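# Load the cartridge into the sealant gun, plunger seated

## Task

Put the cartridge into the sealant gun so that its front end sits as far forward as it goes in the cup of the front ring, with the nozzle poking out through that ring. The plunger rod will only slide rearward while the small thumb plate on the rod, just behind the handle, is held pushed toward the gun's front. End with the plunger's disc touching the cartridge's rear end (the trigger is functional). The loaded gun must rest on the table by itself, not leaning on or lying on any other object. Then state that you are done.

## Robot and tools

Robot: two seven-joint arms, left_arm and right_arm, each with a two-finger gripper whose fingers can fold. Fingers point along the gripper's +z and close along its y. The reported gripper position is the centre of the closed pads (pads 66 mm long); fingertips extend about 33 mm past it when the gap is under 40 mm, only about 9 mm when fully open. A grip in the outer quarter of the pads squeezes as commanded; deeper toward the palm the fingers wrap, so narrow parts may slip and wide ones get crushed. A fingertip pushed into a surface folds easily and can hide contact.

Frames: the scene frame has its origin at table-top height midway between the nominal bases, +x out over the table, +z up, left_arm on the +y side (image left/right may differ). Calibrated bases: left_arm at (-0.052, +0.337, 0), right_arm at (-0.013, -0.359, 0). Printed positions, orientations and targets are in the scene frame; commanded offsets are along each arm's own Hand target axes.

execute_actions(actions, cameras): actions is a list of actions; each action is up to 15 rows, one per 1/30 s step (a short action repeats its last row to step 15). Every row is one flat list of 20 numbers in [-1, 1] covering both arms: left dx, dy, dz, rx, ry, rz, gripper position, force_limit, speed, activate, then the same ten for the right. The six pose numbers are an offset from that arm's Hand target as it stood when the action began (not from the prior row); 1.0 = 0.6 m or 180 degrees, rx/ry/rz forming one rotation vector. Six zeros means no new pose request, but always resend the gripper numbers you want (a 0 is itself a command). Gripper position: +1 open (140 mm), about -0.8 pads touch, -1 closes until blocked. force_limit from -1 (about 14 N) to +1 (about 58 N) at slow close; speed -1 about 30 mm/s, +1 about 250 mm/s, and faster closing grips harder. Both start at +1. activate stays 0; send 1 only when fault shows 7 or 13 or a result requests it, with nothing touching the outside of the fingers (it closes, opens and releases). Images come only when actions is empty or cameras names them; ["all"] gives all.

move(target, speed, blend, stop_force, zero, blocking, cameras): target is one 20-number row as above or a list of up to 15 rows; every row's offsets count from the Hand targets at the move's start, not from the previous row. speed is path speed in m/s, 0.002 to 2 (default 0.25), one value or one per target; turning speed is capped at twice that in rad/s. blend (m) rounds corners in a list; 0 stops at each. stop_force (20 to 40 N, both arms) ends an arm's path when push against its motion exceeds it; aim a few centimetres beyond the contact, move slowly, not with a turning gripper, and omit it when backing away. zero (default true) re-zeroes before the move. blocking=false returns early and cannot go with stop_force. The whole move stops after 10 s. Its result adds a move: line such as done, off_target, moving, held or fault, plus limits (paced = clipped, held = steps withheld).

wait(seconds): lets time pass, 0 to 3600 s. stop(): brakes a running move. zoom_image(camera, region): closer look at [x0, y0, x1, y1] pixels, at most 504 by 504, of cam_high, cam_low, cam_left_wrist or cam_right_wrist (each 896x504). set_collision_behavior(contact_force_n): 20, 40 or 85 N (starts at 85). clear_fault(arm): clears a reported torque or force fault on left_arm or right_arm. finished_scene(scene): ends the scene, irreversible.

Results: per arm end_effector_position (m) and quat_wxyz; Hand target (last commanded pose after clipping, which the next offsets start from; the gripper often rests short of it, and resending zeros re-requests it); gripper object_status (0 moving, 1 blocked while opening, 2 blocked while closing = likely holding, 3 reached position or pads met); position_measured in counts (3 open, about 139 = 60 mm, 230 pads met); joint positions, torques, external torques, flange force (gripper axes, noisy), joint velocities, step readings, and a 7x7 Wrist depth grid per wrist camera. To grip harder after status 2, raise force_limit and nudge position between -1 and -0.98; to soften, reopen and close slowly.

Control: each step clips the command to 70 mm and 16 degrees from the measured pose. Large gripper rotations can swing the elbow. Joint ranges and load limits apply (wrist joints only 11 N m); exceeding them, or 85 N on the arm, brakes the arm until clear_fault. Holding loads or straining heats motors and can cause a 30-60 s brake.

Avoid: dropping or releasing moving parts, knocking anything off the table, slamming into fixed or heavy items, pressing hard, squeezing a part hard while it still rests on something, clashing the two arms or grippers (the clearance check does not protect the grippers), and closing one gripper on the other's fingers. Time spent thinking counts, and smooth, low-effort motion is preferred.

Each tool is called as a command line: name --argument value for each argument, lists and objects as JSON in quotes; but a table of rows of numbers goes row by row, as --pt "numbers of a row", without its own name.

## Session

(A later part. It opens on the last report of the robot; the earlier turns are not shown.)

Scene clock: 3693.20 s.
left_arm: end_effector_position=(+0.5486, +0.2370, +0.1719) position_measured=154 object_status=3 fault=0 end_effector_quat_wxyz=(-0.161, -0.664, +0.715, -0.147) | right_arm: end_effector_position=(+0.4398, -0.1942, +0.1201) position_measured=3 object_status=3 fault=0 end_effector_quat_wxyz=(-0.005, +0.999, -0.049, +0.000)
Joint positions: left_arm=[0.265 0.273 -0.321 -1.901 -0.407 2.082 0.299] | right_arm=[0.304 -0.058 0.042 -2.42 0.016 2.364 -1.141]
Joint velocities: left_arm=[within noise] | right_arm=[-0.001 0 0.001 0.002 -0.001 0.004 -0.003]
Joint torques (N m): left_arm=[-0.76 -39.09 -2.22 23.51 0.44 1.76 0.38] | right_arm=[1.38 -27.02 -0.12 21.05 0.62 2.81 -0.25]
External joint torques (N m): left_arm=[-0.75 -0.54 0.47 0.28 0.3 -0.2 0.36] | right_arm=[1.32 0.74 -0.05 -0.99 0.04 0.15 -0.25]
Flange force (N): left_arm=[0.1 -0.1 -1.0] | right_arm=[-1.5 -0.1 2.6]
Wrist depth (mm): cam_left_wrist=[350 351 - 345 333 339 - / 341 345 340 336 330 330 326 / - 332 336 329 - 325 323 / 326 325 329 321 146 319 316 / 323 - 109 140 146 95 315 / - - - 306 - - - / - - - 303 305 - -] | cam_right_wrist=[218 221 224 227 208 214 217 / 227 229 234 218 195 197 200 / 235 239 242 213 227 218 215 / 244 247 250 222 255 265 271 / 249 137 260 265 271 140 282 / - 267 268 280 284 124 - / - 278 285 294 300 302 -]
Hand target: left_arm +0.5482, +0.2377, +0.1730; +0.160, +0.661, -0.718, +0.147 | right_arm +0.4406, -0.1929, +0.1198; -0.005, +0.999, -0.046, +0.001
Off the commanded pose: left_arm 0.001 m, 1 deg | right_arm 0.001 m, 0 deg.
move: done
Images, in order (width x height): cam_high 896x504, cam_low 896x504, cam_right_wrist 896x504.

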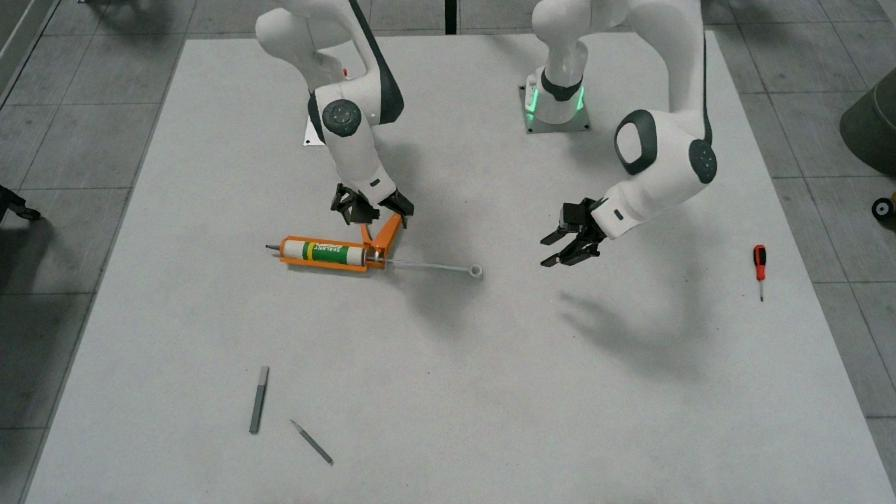

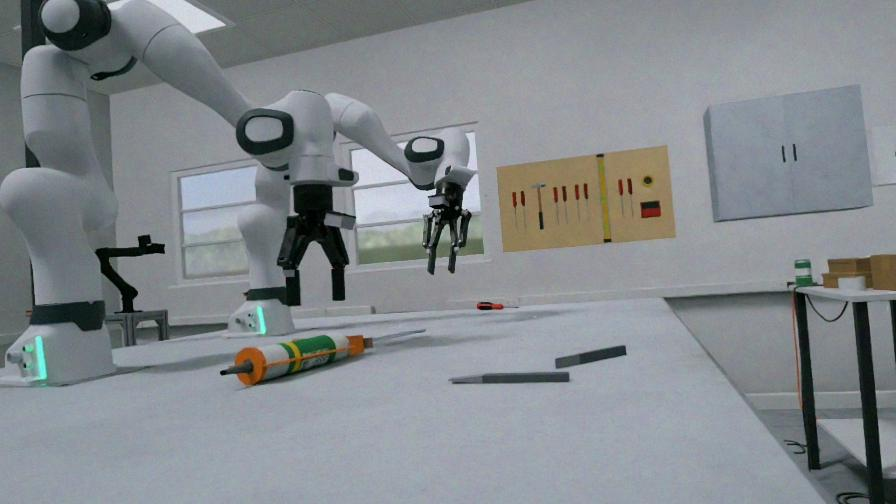

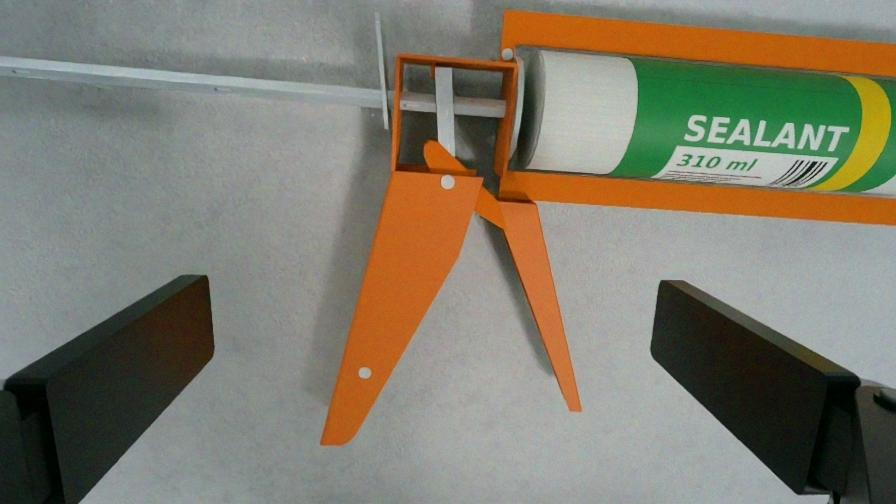

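move --pt "0 0 0 0 0 0 -0.2 0 -0.8 0 -0.0333 0.0142 0 0 0 0 1 -1 0 0" --pt "0 0 0 0 0 0 -0.2 0 -0.8 0 -0.0333 0.0142 0.123 0 0 0 1 -1 0 0" --speed 0.12 --blend '[0.01, 0]' --cameras '["cam_right_wrist", "cam_low", "cam_high"]'

Scene clock: 3736.33 s.
left_arm: end_effector_position=(+0.5486, +0.2370, +0.1719) position_measured=154 object_status=3 fault=0 end_effector_quat_wxyz=(-0.161, -0.664, +0.715, -0.147) | right_arm: end_effector_position=(+0.4193, -0.1997, +0.0463) position_measured=3 object_status=3 fault=0 end_effector_quat_wxyz=(-0.006, +0.999, -0.048, -0.001)
Joint positions: left_arm=[0.265 0.273 -0.321 -1.901 -0.407 2.082 0.299] | right_arm=[0.305 0.045 0.045 -2.533 0.016 2.581 -1.142]
Joint velocities: left_arm=[within noise] | right_arm=[0 0.001 0 0 0.001 0.005 -0.001]
Joint torques (N m): left_arm=[-0.75 -39.13 -2.25 23.54 0.45 1.77 0.36] | right_arm=[1.27 -27.74 0.11 18.12 0.1 2.93 -0.13]
External joint torques (N m): left_arm=[-0.71 -0.63 0.47 0.34 0.31 -0.19 0.34] | right_arm=[1.18 0.78 -0.08 -1.05 -0.33 0.28 -0.13]
Flange force (N): left_arm=[0.2 -0.1 -1.2] | right_arm=[-2.0 -0.2 3.1]
Wrist depth (mm): cam_left_wrist=[354 - 347 - 343 339 339 / 347 342 340 336 340 330 331 / 338 - 333 330 326 - 319 / - - 327 319 151 320 - / - - 110 313 127 95 - / 316 - - 304 308 - - / - - - 300 - - -] | cam_right_wrist=[154 155 156 135 121 118 119 / 158 161 163 137 142 130 130 / 166 167 167 137 151 155 156 / 171 173 144 146 180 186 188 / 175 136 151 187 188 140 199 / - 186 156 196 197 123 - / - 196 167 204 211 213 -]
Hand target: left_arm +0.5482, +0.2377, +0.1730; +0.160, +0.661, -0.718, +0.147 | right_arm +0.4200, -0.1988, +0.0459; -0.005, +0.999, -0.046, +0.001
Off the commanded pose: left_arm 0.001 m, 1 deg | right_arm 0.001 m, 0 deg.
move: done
Images, in order (width x height): cam_high 896x504, cam_low 896x504, cam_right_wrist 896x504.

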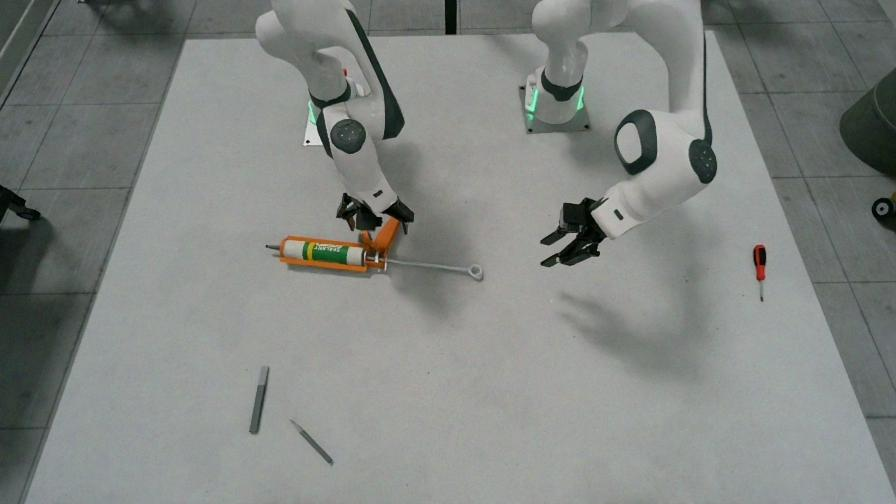

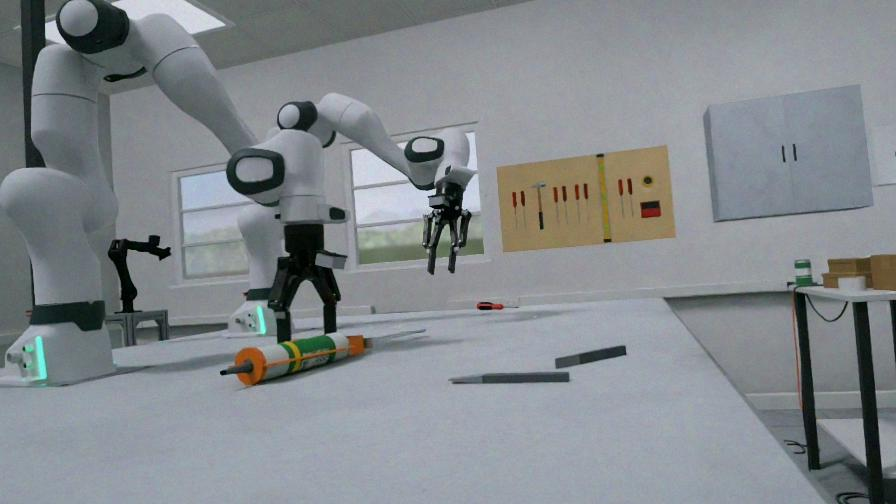

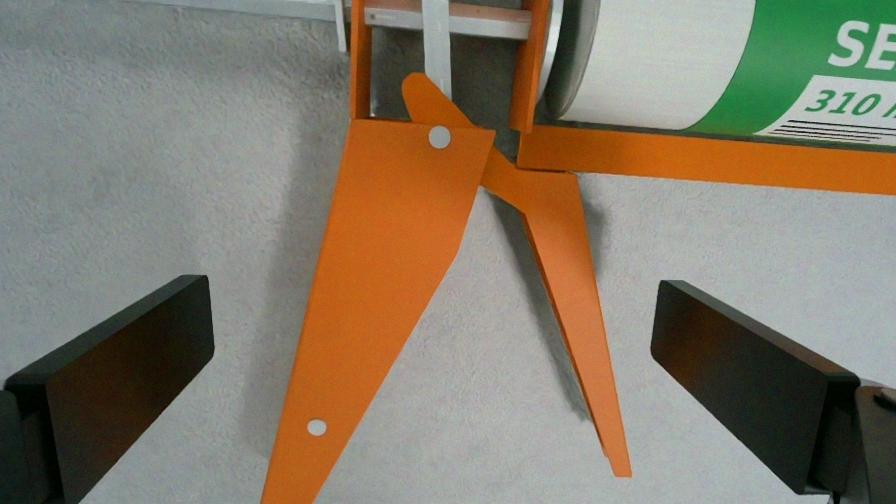

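move --target '[0,0,0,0,0,0,-0.2,0,-0.8,0, 0,0.0103,0,0,0,0,1,-1,0,0]' --speed 0.05

execute_actions --actions '[[[0,0,0,0,0,0,-0.2,0,-0.8,0, 0,0,0,0,0,0,0.4,-1,-1,0]],[[0,0,0,0,0,0,-0.2,0,-0.8,0, 0,0,0,0,0,0,0.4,-1,-1,0]],[[0,0,0,0,0,0,-0.2,0,-0.8,0, 0,0,0,0,0,0,0.4,-1,-1,0]]]' --cameras '["cam_right_wrist"]'

Scene clock: 3764.77 s.
left_arm: end_effector_position=(+0.5486, +0.2370, +0.1719) position_measured=154 object_status=3 fault=0 end_effector_quat_wxyz=(-0.161, -0.664, +0.715, -0.147) | right_arm: end_effector_position=(+0.4185, -0.2041, +0.0453) position_measured=3 object_status=3 fault=0 end_effector_quat_wxyz=(-0.005, +0.999, -0.048, -0.001)
Joint positions: left_arm=[0.265 0.273 -0.321 -1.901 -0.407 2.082 0.299] | right_arm=[0.301 0.042 0.04 -2.539 0.016 2.583 -1.149]
Joint velocities: left_arm=[within noise] | right_arm=[-0.001 -0.001 -0.002 -0.001 0.001 0.001 -0.007]
Joint torques (N m): left_arm=[-0.69 -39.1 -2.2 23.52 0.45 1.78 0.32] | right_arm=[0.89 -29.25 -0.88 17.64 0.34 2.8 -0.32]
External joint torques (N m): left_arm=[-0.64 -0.48 0.54 0.28 0.31 -0.18 0.31] | right_arm=[0.91 -0.78 -0.95 -1.56 -0.1 0.13 -0.32]
Flange force (N): left_arm=[0.1 -0.3 -1.0] | right_arm=[-6.2 3.6 -1.2]
Wrist depth (mm): cam_left_wrist=[368 - - 344 341 - 338 / - - 338 - - 331 332 / 336 - 333 323 333 332 - / 325 332 - 323 152 309 315 / - - - 315 126 98 308 / 320 - - 312 - - - / - - - 300 - - -] | cam_right_wrist=[153 154 153 135 118 117 118 / 158 161 160 136 143 129 129 / 164 165 137 137 150 154 154 / 171 171 142 177 179 185 189 / 174 136 148 186 188 140 197 / - 186 154 195 196 131 - / 193 195 197 204 208 212 -]
Hand target: left_arm +0.5482, +0.2377, +0.1730; +0.160, +0.661, -0.718, +0.147 | right_arm +0.4194, -0.2050, +0.0459; -0.005, +0.999, -0.046, +0.001
Off the commanded pose: left_arm 0.001 m, 1 deg | right_arm 0.001 m, 0 deg.
move: done

Scene clock: 3766.57 s.
left_arm: end_effector_position=(+0.5486, +0.2370, +0.1719) position_measured=154 object_status=3 fault=0 end_effector_quat_wxyz=(-0.161, -0.664, +0.715, -0.147) | right_arm: end_effector_position=(+0.4186, -0.2039, +0.0458) position_measured=78 object_status=0 fault=0 end_effector_quat_wxyz=(-0.005, +0.999, -0.047, -0.001)
Joint positions: left_arm=[0.265 0.273 -0.321 -1.901 -0.407 2.082 0.299] | right_arm=[0.302 0.041 0.04 -2.54 0.016 2.584 -1.15]
Joint torques (N m): left_arm=[-0.77 -39.09 -2.16 23.44 0.43 1.77 0.34] | right_arm=[0.15 -28.35 -1.4 17.96 0.16 2.89 -0.3]
External joint torques (N m): left_arm=[-0.83 -0.58 0.48 0.24 0.29 -0.2 0.32] | right_arm=[0.16 -0.02 -1.48 -1.17 -0.27 0.23 -0.3]
External joint torques at the end of the 1st action: left_arm=[-0.66 -0.53 0.53 0.16 0.28 -0.2 0.38] | right_arm=[1.06 -0.78 -0.75 -1.6 -0.08 0.13 -0.33]
External joint torques at the end of the 2nd action: left_arm=[-0.71 -0.51 0.55 0.22 0.3 -0.19 0.33] | right_arm=[1.07 -0.84 -0.78 -1.58 -0.07 0.14 -0.3]
Flange force (N): left_arm=[0.3 0.1 -1.0] | right_arm=[-2.8 3.5 0.9]
Flange force at the end of the 1st action (N): left_arm=[0.0 0.4 -0.9] | right_arm=[-6.5 3.3 -1.2]
Flange force at the end of the 2nd action (N): left_arm=[0.1 0.1 -1.0] | right_arm=[-6.6 3.3 -1.3]
Wrist depth (mm): cam_left_wrist=[350 363 345 330 335 342 - / 346 - - - 326 - 327 / - 327 - 330 334 323 321 / - 329 - 325 320 319 316 / 331 324 - 320 146 98 307 / 315 - - 305 - - - / - - - 308 - - -] | cam_right_wrist=[153 155 151 135 118 117 118 / 158 161 161 150 140 130 129 / 165 167 138 137 150 154 156 / 171 172 143 178 179 187 188 / 177 120 149 186 155 191 198 / - 99 155 192 169 105 93 / - 197 164 206 207 - 90]
Hand target: left_arm +0.5482, +0.2377, +0.1730; +0.160, +0.661, -0.718, +0.147 | right_arm +0.4194, -0.2050, +0.0459; -0.005, +0.999, -0.046, +0.001
Off the commanded pose: left_arm 0.001 m, 1 deg | right_arm 0.001 m, 0 deg.
Step readings (end_effector_position of left_arm | right_arm; steps 1 to 15: 1st action; 16 to 30: 2nd action; 31 to 45: 3rd action):
0: (+0.5486, +0.2370, +0.1719) | (+0.4185, -0.2041, +0.0453)
1: (+0.5486, +0.2370, +0.1719) | (+0.4185, -0.2041, +0.0453)
2: (+0.5486, +0.2370, +0.1719) | (+0.4185, -0.2042, +0.0453)
4: (+0.5486, +0.2370, +0.1719) | (+0.4185, -0.2042, +0.0453)
8: (+0.5486, +0.2370, +0.1719) | (+0.4185, -0.2042, +0.0453)
15: (+0.5486, +0.2370, +0.1719) | (+0.4186, -0.2043, +0.0453)
16: (+0.5486, +0.2370, +0.1719) | (+0.4186, -0.2043, +0.0453)
17: (+0.5486, +0.2370, +0.1719) | (+0.4186, -0.2043, +0.0453)
19: (+0.5486, +0.2370, +0.1719) | (+0.4186, -0.2043, +0.0453)
23: (+0.5486, +0.2370, +0.1719) | (+0.4186, -0.2043, +0.0453)
30: (+0.5486, +0.2370, +0.1719) | (+0.4186, -0.2043, +0.0453)
31: (+0.5486, +0.2370, +0.1719) | (+0.4186, -0.2043, +0.0453)
32: (+0.5486, +0.2370, +0.1719) | (+0.4186, -0.2043, +0.0453)
34: (+0.5486, +0.2370, +0.1719) | (+0.4186, -0.2043, +0.0453)
38: (+0.5486, +0.2370, +0.1719) | (+0.4186, -0.2043, +0.0453)
45: (+0.5486, +0.2370, +0.1719) | (+0.4186, -0.2045, +0.0454)

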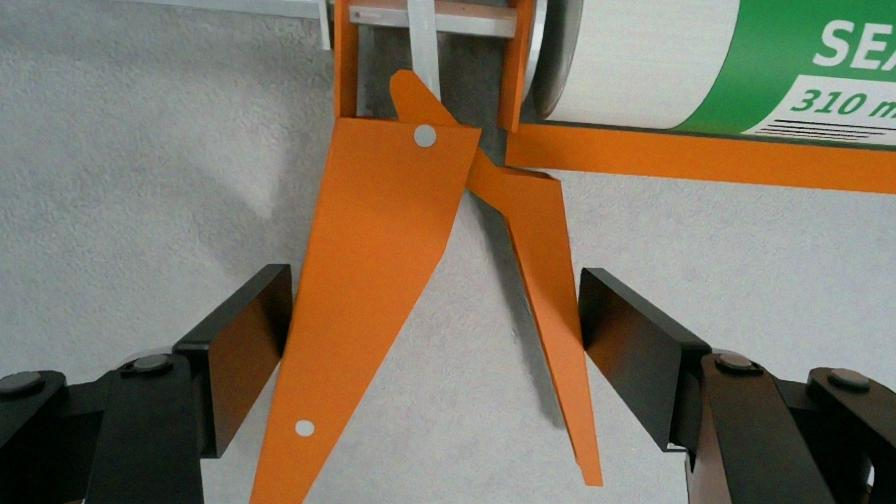

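execute_actions --actions '[[[0,0,0,0,0,0,-0.2,0,-0.8,0, 0,0,0,0,0,0,-1,-1,-1,0]],[[0,0,0,0,0,0,-0.2,0,-0.8,0, 0,0,0,0,0,0,-1,-1,-1,0]],[[0,0,0,0,0,0,-0.2,0,-0.8,0, 0,0,0,0,0,0,-1,-1,-1,0]]]' --cameras '["cam_right_wrist", "cam_high"]'

Scene clock: 3781.43 s.
left_arm: end_effector_position=(+0.5486, +0.2370, +0.1719) position_measured=154 object_status=3 fault=0 end_effector_quat_wxyz=(-0.161, -0.664, +0.715, -0.147) | right_arm: end_effector_position=(+0.4196, -0.2024, +0.0480) position_measured=125 object_status=2 fault=0 end_effector_quat_wxyz=(-0.006, +0.999, -0.046, +0.002)
Joint positions: left_arm=[0.265 0.273 -0.321 -1.901 -0.407 2.082 0.299] | right_arm=[0.302 0.036 0.043 -2.54 0.016 2.584 -1.15]
Joint torques (N m): left_arm=[-0.74 -39.18 -2.19 23.49 0.45 1.78 0.35] | right_arm=[0.05 -25.14 -1.76 17.09 -0.25 3.01 -0.32]
External joint torques (N m): left_arm=[-0.9 -0.5 0.37 0.17 0.31 -0.21 0.34] | right_arm=[0.08 3.26 -1.8 -2.23 -0.69 0.32 -0.32]
External joint torques at the end of the 1st action: left_arm=[-0.71 -0.53 0.48 0.2 0.27 -0.2 0.32] | right_arm=[-0.54 2.05 -1.71 -1.91 -0.73 0.32 -0.3]
External joint torques at the end of the 2nd action: left_arm=[-0.79 -0.63 0.47 0.28 0.29 -0.2 0.35] | right_arm=[-0.21 3.67 -2.25 -2.14 -0.81 0.3 -0.21]
Flange force (N): left_arm=[0.4 0.1 -0.8] | right_arm=[1.5 2.1 9.7]
Flange force at the end of the 1st action (N): left_arm=[0.2 0.2 -0.9] | right_arm=[0.0 3.3 6.6]
Flange force at the end of the 2nd action (N): left_arm=[0.3 0.2 -1.1] | right_arm=[2.9 2.0 10.7]
Wrist depth (mm): cam_left_wrist=[354 - 344 - 342 339 337 / - - 339 336 331 332 336 / 336 336 - 327 328 326 321 / 330 - - 322 320 317 315 / - 325 - 314 175 94 310 / 317 - - 313 - - - / - - - - - - -] | cam_right_wrist=[138 156 158 162 125 124 128 / 160 162 164 136 149 150 152 / - 168 169 140 175 181 183 / 175 175 156 147 184 189 191 / 180 181 144 161 157 195 200 / - 88 156 196 168 92 206 / - - 197 205 208 73 75]
Hand target: left_arm +0.5482, +0.2377, +0.1730; +0.160, +0.661, -0.718, +0.147 | right_arm +0.4194, -0.2050, +0.0459; -0.005, +0.999, -0.046, +0.001
Off the commanded pose: left_arm 0.001 m, 1 deg | right_arm 0.003 m, 0 deg.
Step readings (end_effector_position of left_arm | right_arm; steps 1 to 15: 1st action; 16 to 30: 2nd action; 31 to 45: 3rd action):
0: (+0.5486, +0.2370, +0.1719) | (+0.4186, -0.2039, +0.0458)
1: (+0.5486, +0.2370, +0.1719) | (+0.4186, -0.2039, +0.0458)
2: (+0.5486, +0.2370, +0.1719) | (+0.4186, -0.2039, +0.0458)
4: (+0.5486, +0.2370, +0.1719) | (+0.4186, -0.2036, +0.0460)
8: (+0.5486, +0.2370, +0.1719) | (+0.4186, -0.2033, +0.0461)
15: (+0.5486, +0.2370, +0.1719) | (+0.4190, -0.2030, +0.0469)
16: (+0.5486, +0.2370, +0.1719) | (+0.4191, -0.2030, +0.0470)
17: (+0.5486, +0.2370, +0.1719) | (+0.4191, -0.2029, +0.0471)
19: (+0.5486, +0.2370, +0.1719) | (+0.4192, -0.2028, +0.0472)
23: (+0.5486, +0.2370, +0.1719) | (+0.4193, -0.2026, +0.0475)
30: (+0.5486, +0.2370, +0.1719) | (+0.4195, -0.2024, +0.0480)
31: (+0.5486, +0.2370, +0.1719) | (+0.4196, -0.2024, +0.0480)
32: (+0.5486, +0.2370, +0.1719) | (+0.4196, -0.2024, +0.0480)
34: (+0.5486, +0.2370, +0.1719) | (+0.4196, -0.2024, +0.0480)
38: (+0.5486, +0.2370, +0.1719) | (+0.4196, -0.2024, +0.0480)
45: (+0.5486, +0.2370, +0.1719) | (+0.4196, -0.2024, +0.0480)
Images, in order (width x height): cam_high 896x504, cam_right_wrist 896x504.

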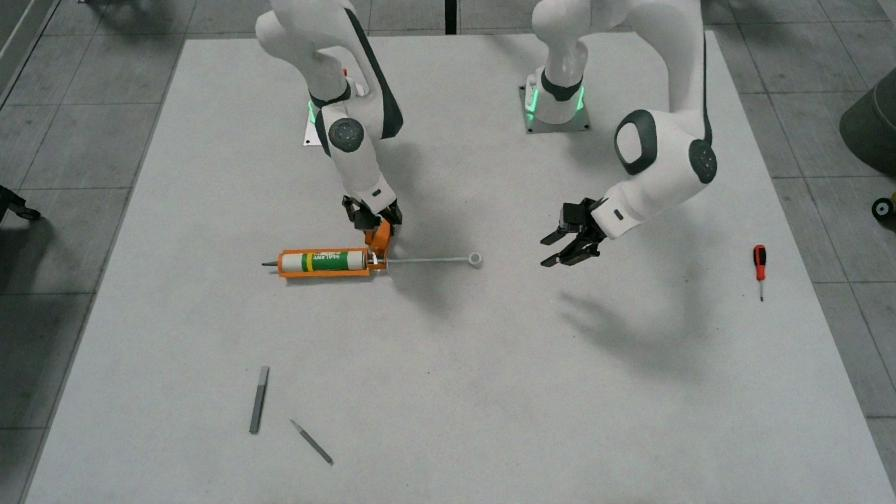

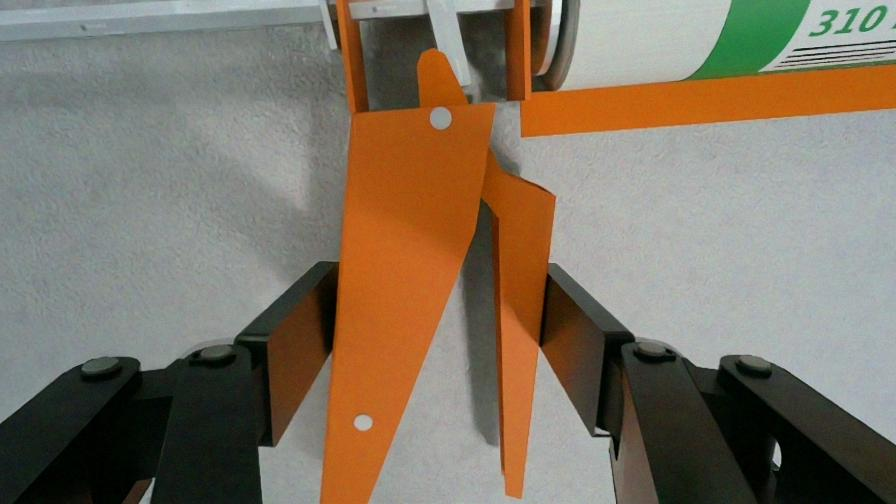

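zoom_image --camera "cam_high" --region '[255, 190, 425, 290]'

zoom_image --camera "cam_right_wrist" --region '[320, 0, 640, 180]'

Scaled by 2.965 from the camera's image (finer frame: 1280x720).

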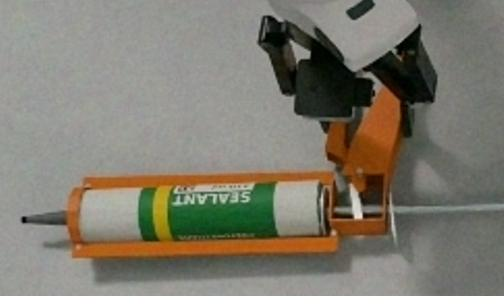

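Scaled by 1.575 from the camera's image (finer frame: 1280x720).

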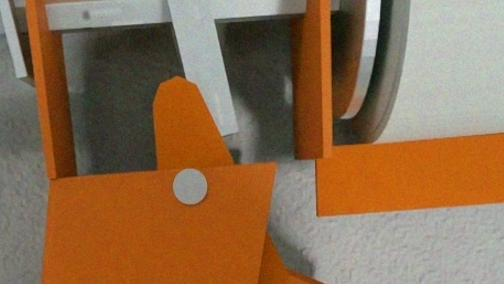

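execute_actions --actions '[[[0,0,0,0,0,0,-0.2,0,-0.8,0, 0,0,0,0,0,0,0.5,-1,-1,0]],[[0,0,0,0,0,0,-0.2,0,-0.8,0, 0,0,0,0,0,0,0.5,-1,-1,0]],[[0,0,0,0,0,0,-0.2,0,-0.8,0, 0,0,0,0,0,0,0.5,-1,-1,0]]]' --cameras '["cam_right_wrist", "cam_high"]'

zoom_image --camera "cam_high" --region '[255, 190, 425, 290]'

zoom_image --camera "cam_right_wrist" --region '[320, 0, 640, 180]'

Scene clock: 3811.57 s.
left_arm: end_effector_position=(+0.5486, +0.2370, +0.1719) position_measured=154 object_status=3 fault=0 end_effector_quat_wxyz=(-0.161, -0.664, +0.715, -0.147) | right_arm: end_effector_position=(+0.4196, -0.2043, +0.0469) position_measured=66 object_status=3 fault=0 end_effector_quat_wxyz=(-0.006, +0.999, -0.048, +0.001)
Joint positions: left_arm=[0.265 0.273 -0.321 -1.901 -0.407 2.082 0.299] | right_arm=[0.301 0.039 0.04 -2.54 0.016 2.584 -1.151]
Joint torques (N m): left_arm=[-0.67 -39.13 -2.21 23.47 0.42 1.76 0.34] | right_arm=[1.26 -27.5 -0.47 17.98 0.42 2.77 -0.27]
External joint torques (N m): left_arm=[-0.77 -0.48 0.4 0.16 0.28 -0.22 0.33] | right_arm=[1.3 0.78 -0.52 -1.18 -0.02 0.1 -0.27]
External joint torques at the end of the 1st action: left_arm=[-0.66 -0.32 0.54 0.13 0.3 -0.2 0.31] | right_arm=[1.24 0.83 -0.61 -1.27 -0.02 0.07 -0.33]
External joint torques at the end of the 2nd action: left_arm=[-0.74 -0.62 0.45 0.27 0.29 -0.19 0.37] | right_arm=[1.3 0.83 -0.67 -1.18 -0.01 0.09 -0.33]
Flange force (N): left_arm=[0.2 0.2 -0.8] | right_arm=[-2.1 0.6 2.6]
Flange force at the end of the 1st action (N): left_arm=[0.0 -0.1 -0.7] | right_arm=[-2.1 0.9 2.6]
Flange force at the end of the 2nd action (N): left_arm=[0.2 0.2 -1.1] | right_arm=[-1.8 0.8 2.6]
Wrist depth (mm): cam_left_wrist=[355 351 332 343 335 - 334 / 344 343 336 335 - - 336 / 344 - 333 334 318 327 322 / 336 314 - 321 320 313 321 / 321 319 - 314 127 98 308 / 319 - - 308 307 - - / - - - - - - -] | cam_right_wrist=[155 155 157 158 126 123 127 / 159 161 163 135 148 149 151 / 165 168 167 139 174 179 182 / 172 173 146 147 156 187 189 / 177 129 151 186 162 191 198 / - 94 159 195 196 109 93 / - 198 167 204 208 - 90]
Hand target: left_arm +0.5482, +0.2377, +0.1730; +0.160, +0.661, -0.718, +0.147 | right_arm +0.4194, -0.2050, +0.0459; -0.005, +0.999, -0.046, +0.001
Off the commanded pose: left_arm 0.001 m, 1 deg | right_arm 0.001 m, 0 deg.
Step readings (end_effector_position of left_arm | right_arm; steps 1 to 15: 1st action; 16 to 30: 2nd action; 31 to 45: 3rd action):
0: (+0.5486, +0.2370, +0.1719) | (+0.4196, -0.2024, +0.0480)
1: (+0.5486, +0.2370, +0.1719) | (+0.4196, -0.2024, +0.0480)
2: (+0.5486, +0.2370, +0.1719) | (+0.4196, -0.2025, +0.0480)
4: (+0.5486, +0.2370, +0.1719) | (+0.4196, -0.2033, +0.0475)
8: (+0.5486, +0.2370, +0.1719) | (+0.4195, -0.2041, +0.0469)
15: (+0.5486, +0.2370, +0.1719) | (+0.4196, -0.2043, +0.0469)
16: (+0.5486, +0.2370, +0.1719) | (+0.4196, -0.2043, +0.0469)
17: (+0.5486, +0.2370, +0.1719) | (+0.4196, -0.2043, +0.0469)
19: (+0.5486, +0.2370, +0.1719) | (+0.4196, -0.2043, +0.0469)
23: (+0.5486, +0.2370, +0.1719) | (+0.4196, -0.2043, +0.0469)
30: (+0.5486, +0.2370, +0.1719) | (+0.4196, -0.2043, +0.0469)
31: (+0.5486, +0.2370, +0.1719) | (+0.4196, -0.2043, +0.0469)
32: (+0.5486, +0.2370, +0.1719) | (+0.4196, -0.2043, +0.0469)
34: (+0.5486, +0.2370, +0.1719) | (+0.4196, -0.2043, +0.0469)
38: (+0.5486, +0.2370, +0.1719) | (+0.4196, -0.2043, +0.0469)
45: (+0.5486, +0.2370, +0.1719) | (+0.4196, -0.2043, +0.0469)
Images, in order (width x height): cam_high 896x504, cam_right_wrist 896x504.

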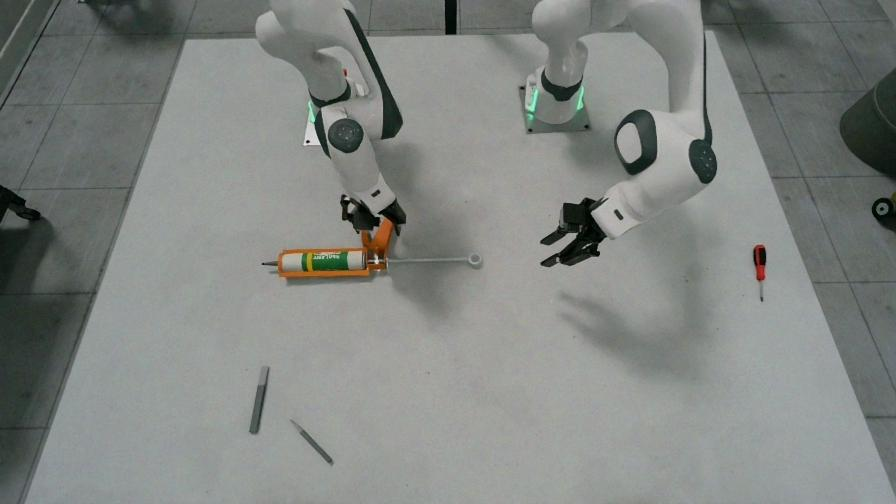

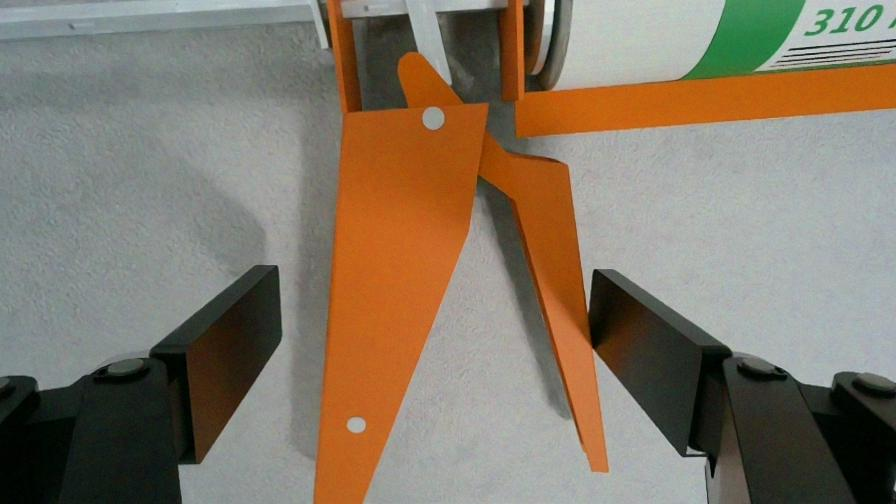

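Scaled by 2.965 from the camera's image (finer frame: 1280x720).

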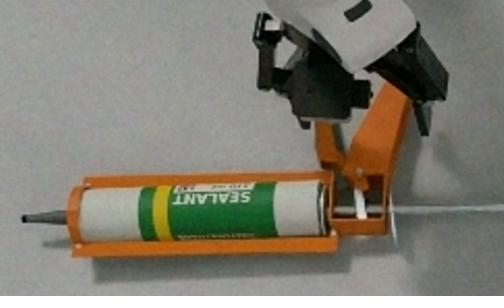

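Scaled by 1.575 from the camera's image (finer frame: 1280x720).

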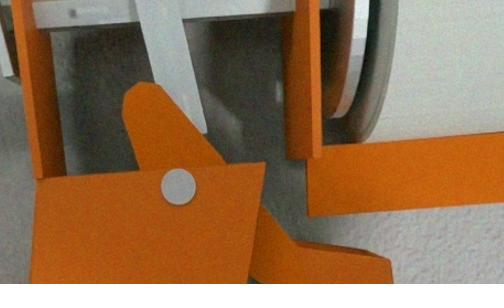

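move --pt "0 0 0 0 0 0 -0.2 0 -0.8 0 0 0 0 0 0 0 0.75 -1 -1 0" --pt "0 0 0 0 0 0 -0.2 0 -0.8 0 0 0.0167 0 0 0 0 0.75 -1 -1 0" --speed 0.05 --cameras '["cam_right_wrist"]'

Scene clock: 3836.97 s.
left_arm: end_effector_position=(+0.5486, +0.2370, +0.1719) position_measured=154 object_status=3 fault=0 end_effector_quat_wxyz=(-0.161, -0.664, +0.715, -0.147) | right_arm: end_effector_position=(+0.4178, -0.2144, +0.0453) position_measured=35 object_status=3 fault=0 end_effector_quat_wxyz=(-0.005, +0.999, -0.048, -0.001)
Joint positions: left_arm=[0.265 0.273 -0.321 -1.901 -0.407 2.082 0.299] | right_arm=[0.292 0.033 0.029 -2.553 0.016 2.587 -1.17]
Joint velocities: left_arm=[within noise] | right_arm=[0 0 -0.001 0 0.001 -0.001 -0.007]
Joint torques (N m): left_arm=[-0.7 -39.18 -2.2 23.48 0.45 1.78 0.36] | right_arm=[0.98 -28.78 -0.62 17.64 0.52 2.78 -0.31]
External joint torques (N m): left_arm=[-0.68 -0.71 0.5 0.35 0.3 -0.17 0.34] | right_arm=[0.96 -0.64 -0.7 -1.51 0.09 0.11 -0.31]
Flange force (N): left_arm=[0.2 0.2 -1.2] | right_arm=[-6.0 2.9 -0.9]
Wrist depth (mm): cam_left_wrist=[- 349 348 340 326 - 343 / - 341 340 336 339 - 330 / - 336 330 331 324 - 323 / 324 - 321 321 145 319 315 / 322 - - 315 147 99 308 / 317 - - 310 - - - / - - - - - - -] | cam_right_wrist=[152 154 134 137 121 124 127 / 158 160 134 138 146 148 173 / 164 166 136 138 173 177 180 / 171 171 142 178 157 185 188 / 175 129 148 186 163 137 198 / - 129 154 195 196 117 202 / - 194 166 204 207 207 -]
Hand target: left_arm +0.5482, +0.2377, +0.1730; +0.160, +0.661, -0.718, +0.147 | right_arm +0.4185, -0.2150, +0.0458; -0.005, +0.999, -0.046, +0.001
Off the commanded pose: left_arm 0.001 m, 1 deg | right_arm 0.001 m, 0 deg.
move: done

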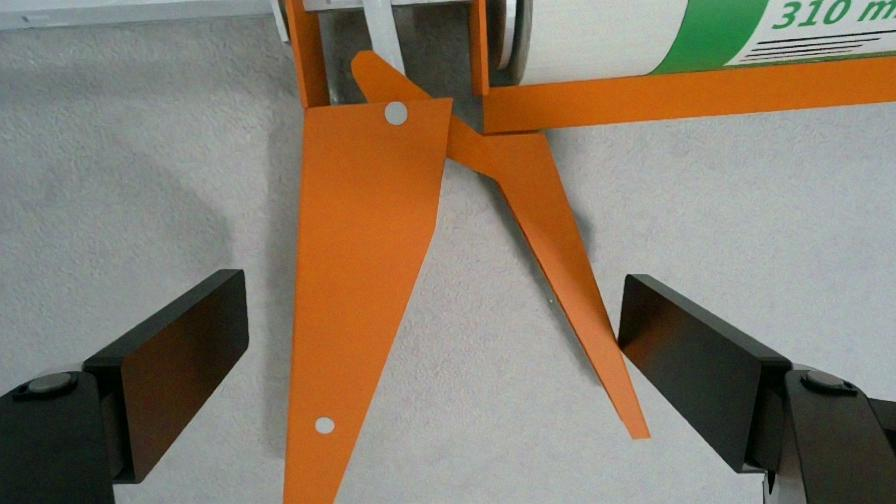

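execute_actions --actions '[[[0,0,0,0,0,0,-0.2,0,-0.8,0, 0,0,0,0,0,0,-1,-1,-1,0]],[[0,0,0,0,0,0,-0.2,0,-0.8,0, 0,0,0,0,0,0,-1,-1,-1,0]],[[0,0,0,0,0,0,-0.2,0,-0.8,0, 0,0,0,0,0,0,-1,-1,-1,0]],[[0,0,0,0,0,0,-0.2,0,-0.8,0, 0,0,0,0,0,0,-1,-1,-1,0]],[[0,0,0,0,0,0,-0.2,0,-0.8,0, 0,0,0,0,0,0,-1,-1,-1,0]]]' --cameras '["cam_right_wrist", "cam_high"]'

zoom_image --camera "cam_right_wrist" --region '[320, 0, 640, 180]'

zoom_image --camera "cam_high" --region '[255, 190, 425, 290]'

Scene clock: 3851.30 s.
left_arm: end_effector_position=(+0.5486, +0.2370, +0.1719) position_measured=154 object_status=3 fault=0 end_effector_quat_wxyz=(-0.161, -0.664, +0.715, -0.147) | right_arm: end_effector_position=(+0.4184, -0.2125, +0.0474) position_measured=123 object_status=2 fault=0 end_effector_quat_wxyz=(-0.006, +0.999, -0.045, +0.001)
Joint positions: left_arm=[0.265 0.273 -0.321 -1.901 -0.407 2.082 0.299] | right_arm=[0.292 0.027 0.033 -2.553 0.016 2.587 -1.172]
Joint torques (N m): left_arm=[-0.7 -39.09 -2.26 23.49 0.43 1.78 0.39] | right_arm=[-0.23 -25.35 -1.93 17.16 0.07 2.98 -0.3]
External joint torques (N m): left_arm=[-0.64 -0.53 0.48 0.29 0.29 -0.18 0.37] | right_arm=[-0.17 2.6 -1.92 -2 -0.37 0.3 -0.29]
External joint torques at the end of the 1st action: left_arm=[-0.7 -0.63 0.52 0.26 0.27 -0.19 0.34] | right_arm=[1.34 -0.87 -0.33 -1.18 0.15 0.13 -0.31]
External joint torques at the end of the 2nd action: left_arm=[-0.76 -0.47 0.44 0.14 0.29 -0.2 0.38] | right_arm=[-0.03 0.09 -0.71 -1.13 -0.31 0.31 -0.24]
External joint torques at the end of the 3rd action: left_arm=[-0.69 -0.58 0.56 0.28 0.31 -0.18 0.37] | right_arm=[-0.6 1.97 -2.08 -1.9 -0.35 0.29 -0.27]
External joint torques at the end of the 4th action: left_arm=[-0.62 -0.48 0.52 0.27 0.29 -0.18 0.37] | right_arm=[-0.17 2.61 -1.87 -2 -0.39 0.32 -0.3]
Flange force (N): left_arm=[0.0 -0.1 -1.0] | right_arm=[0.8 2.8 8.0]
Flange force at the end of the 1st action (N): left_arm=[0.2 0.3 -1.1] | right_arm=[-5.8 2.0 -1.6]
Flange force at the end of the 2nd action (N): left_arm=[0.1 0.3 -0.8] | right_arm=[-2.9 2.7 1.4]
Flange force at the end of the 3rd action (N): left_arm=[0.1 0.1 -1.1] | right_arm=[0.0 3.8 6.3]
Flange force at the end of the 4th action (N): left_arm=[0.0 -0.1 -1.0] | right_arm=[0.8 2.8 8.1]
Wrist depth (mm): cam_left_wrist=[352 349 350 343 341 345 339 / 342 347 - 336 337 332 329 / 339 - - 329 327 - - / - 327 - - 143 319 - / 325 - - 110 126 99 - / - - - 309 309 - - / - - - 304 301 - -] | cam_right_wrist=[153 154 158 149 137 144 146 / 160 161 162 136 170 173 175 / 166 168 140 140 176 180 183 / 173 175 146 149 182 188 191 / 180 181 146 186 147 195 200 / - 91 158 196 167 92 204 / - - 170 206 208 73 75]
Hand target: left_arm +0.5482, +0.2377, +0.1730; +0.160, +0.661, -0.718, +0.147 | right_arm +0.4185, -0.2150, +0.0458; -0.005, +0.999, -0.046, +0.001
Off the commanded pose: left_arm 0.001 m, 1 deg | right_arm 0.003 m, 0 deg.
Step readings (end_effector_position of left_arm | right_arm; steps 1 to 15: 1st action; 16 to 30: 2nd action; 31 to 45: 3rd action; 46 to 60: 4th action; 61 to 75: 5th action):
0: (+0.5486, +0.2370, +0.1719) | (+0.4178, -0.2144, +0.0452)
1: (+0.5486, +0.2370, +0.1719) | (+0.4178, -0.2144, +0.0452)
2: (+0.5486, +0.2370, +0.1719) | (+0.4178, -0.2145, +0.0452)
4: (+0.5486, +0.2370, +0.1719) | (+0.4178, -0.2146, +0.0452)
8: (+0.5486, +0.2370, +0.1719) | (+0.4178, -0.2148, +0.0452)
15: (+0.5486, +0.2370, +0.1719) | (+0.4178, -0.2149, +0.0451)
16: (+0.5486, +0.2370, +0.1719) | (+0.4178, -0.2149, +0.0451)
17: (+0.5486, +0.2370, +0.1719) | (+0.4177, -0.2149, +0.0451)
19: (+0.5486, +0.2370, +0.1719) | (+0.4177, -0.2149, +0.0451)
23: (+0.5486, +0.2370, +0.1719) | (+0.4177, -0.2150, +0.0451)
30: (+0.5486, +0.2370, +0.1719) | (+0.4178, -0.2147, +0.0454)
31: (+0.5486, +0.2370, +0.1719) | (+0.4178, -0.2145, +0.0455)
32: (+0.5486, +0.2370, +0.1719) | (+0.4178, -0.2144, +0.0456)
34: (+0.5486, +0.2370, +0.1719) | (+0.4178, -0.2143, +0.0456)
38: (+0.5486, +0.2370, +0.1719) | (+0.4180, -0.2138, +0.0461)
45: (+0.5486, +0.2370, +0.1719) | (+0.4182, -0.2131, +0.0468)
46: (+0.5486, +0.2370, +0.1719) | (+0.4182, -0.2130, +0.0469)
47: (+0.5486, +0.2370, +0.1719) | (+0.4183, -0.2130, +0.0470)
49: (+0.5486, +0.2370, +0.1719) | (+0.4183, -0.2128, +0.0471)
53: (+0.5486, +0.2370, +0.1719) | (+0.4184, -0.2126, +0.0473)
60: (+0.5486, +0.2370, +0.1719) | (+0.4184, -0.2125, +0.0474)
61: (+0.5486, +0.2370, +0.1719) | (+0.4184, -0.2125, +0.0474)
62: (+0.5486, +0.2370, +0.1719) | (+0.4184, -0.2125, +0.0474)
64: (+0.5486, +0.2370, +0.1719) | (+0.4184, -0.2125, +0.0474)
68: (+0.5486, +0.2370, +0.1719) | (+0.4184, -0.2125, +0.0474)
75: (+0.5486, +0.2370, +0.1719) | (+0.4184, -0.2125, +0.0474)
Images, in order (width x height): cam_high 896x504, cam_right_wrist 896x504.

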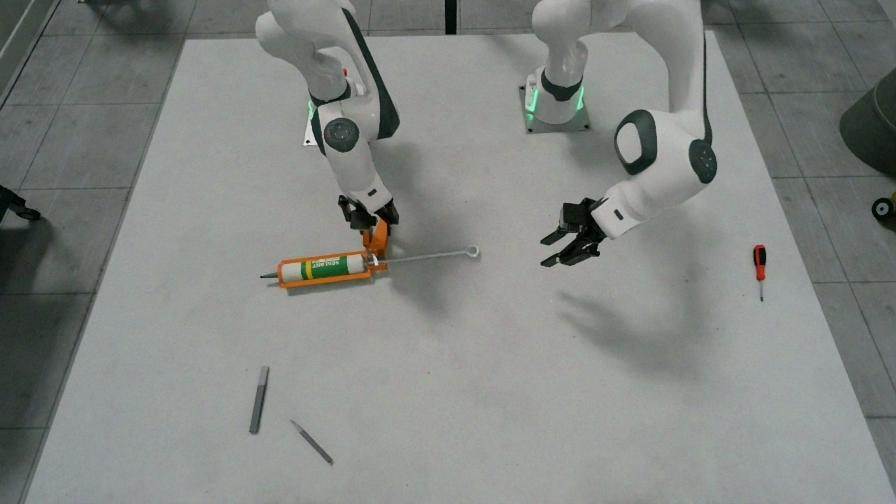

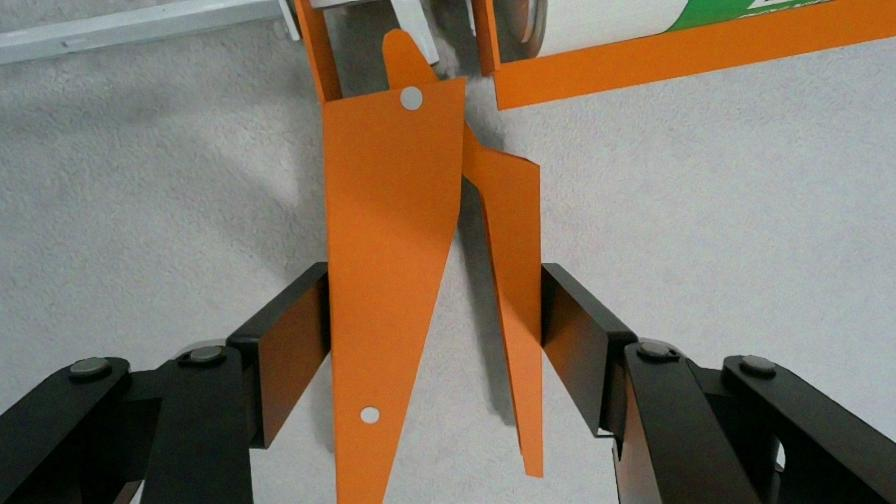

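Scaled by 1.575 from the camera's image (finer frame: 1280x720).

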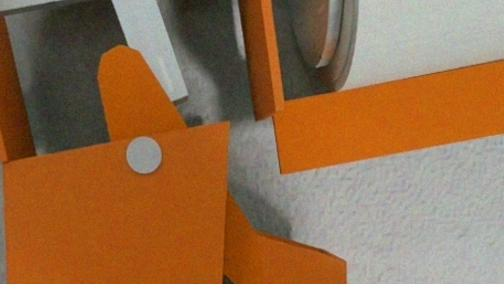

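Scaled by 2.965 from the camera's image (finer frame: 1280x720).

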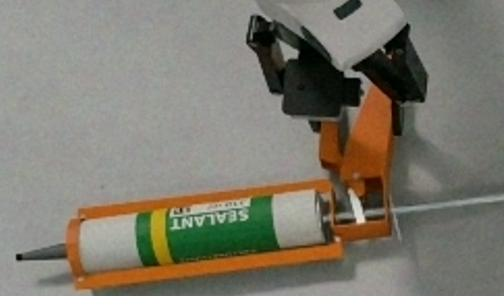

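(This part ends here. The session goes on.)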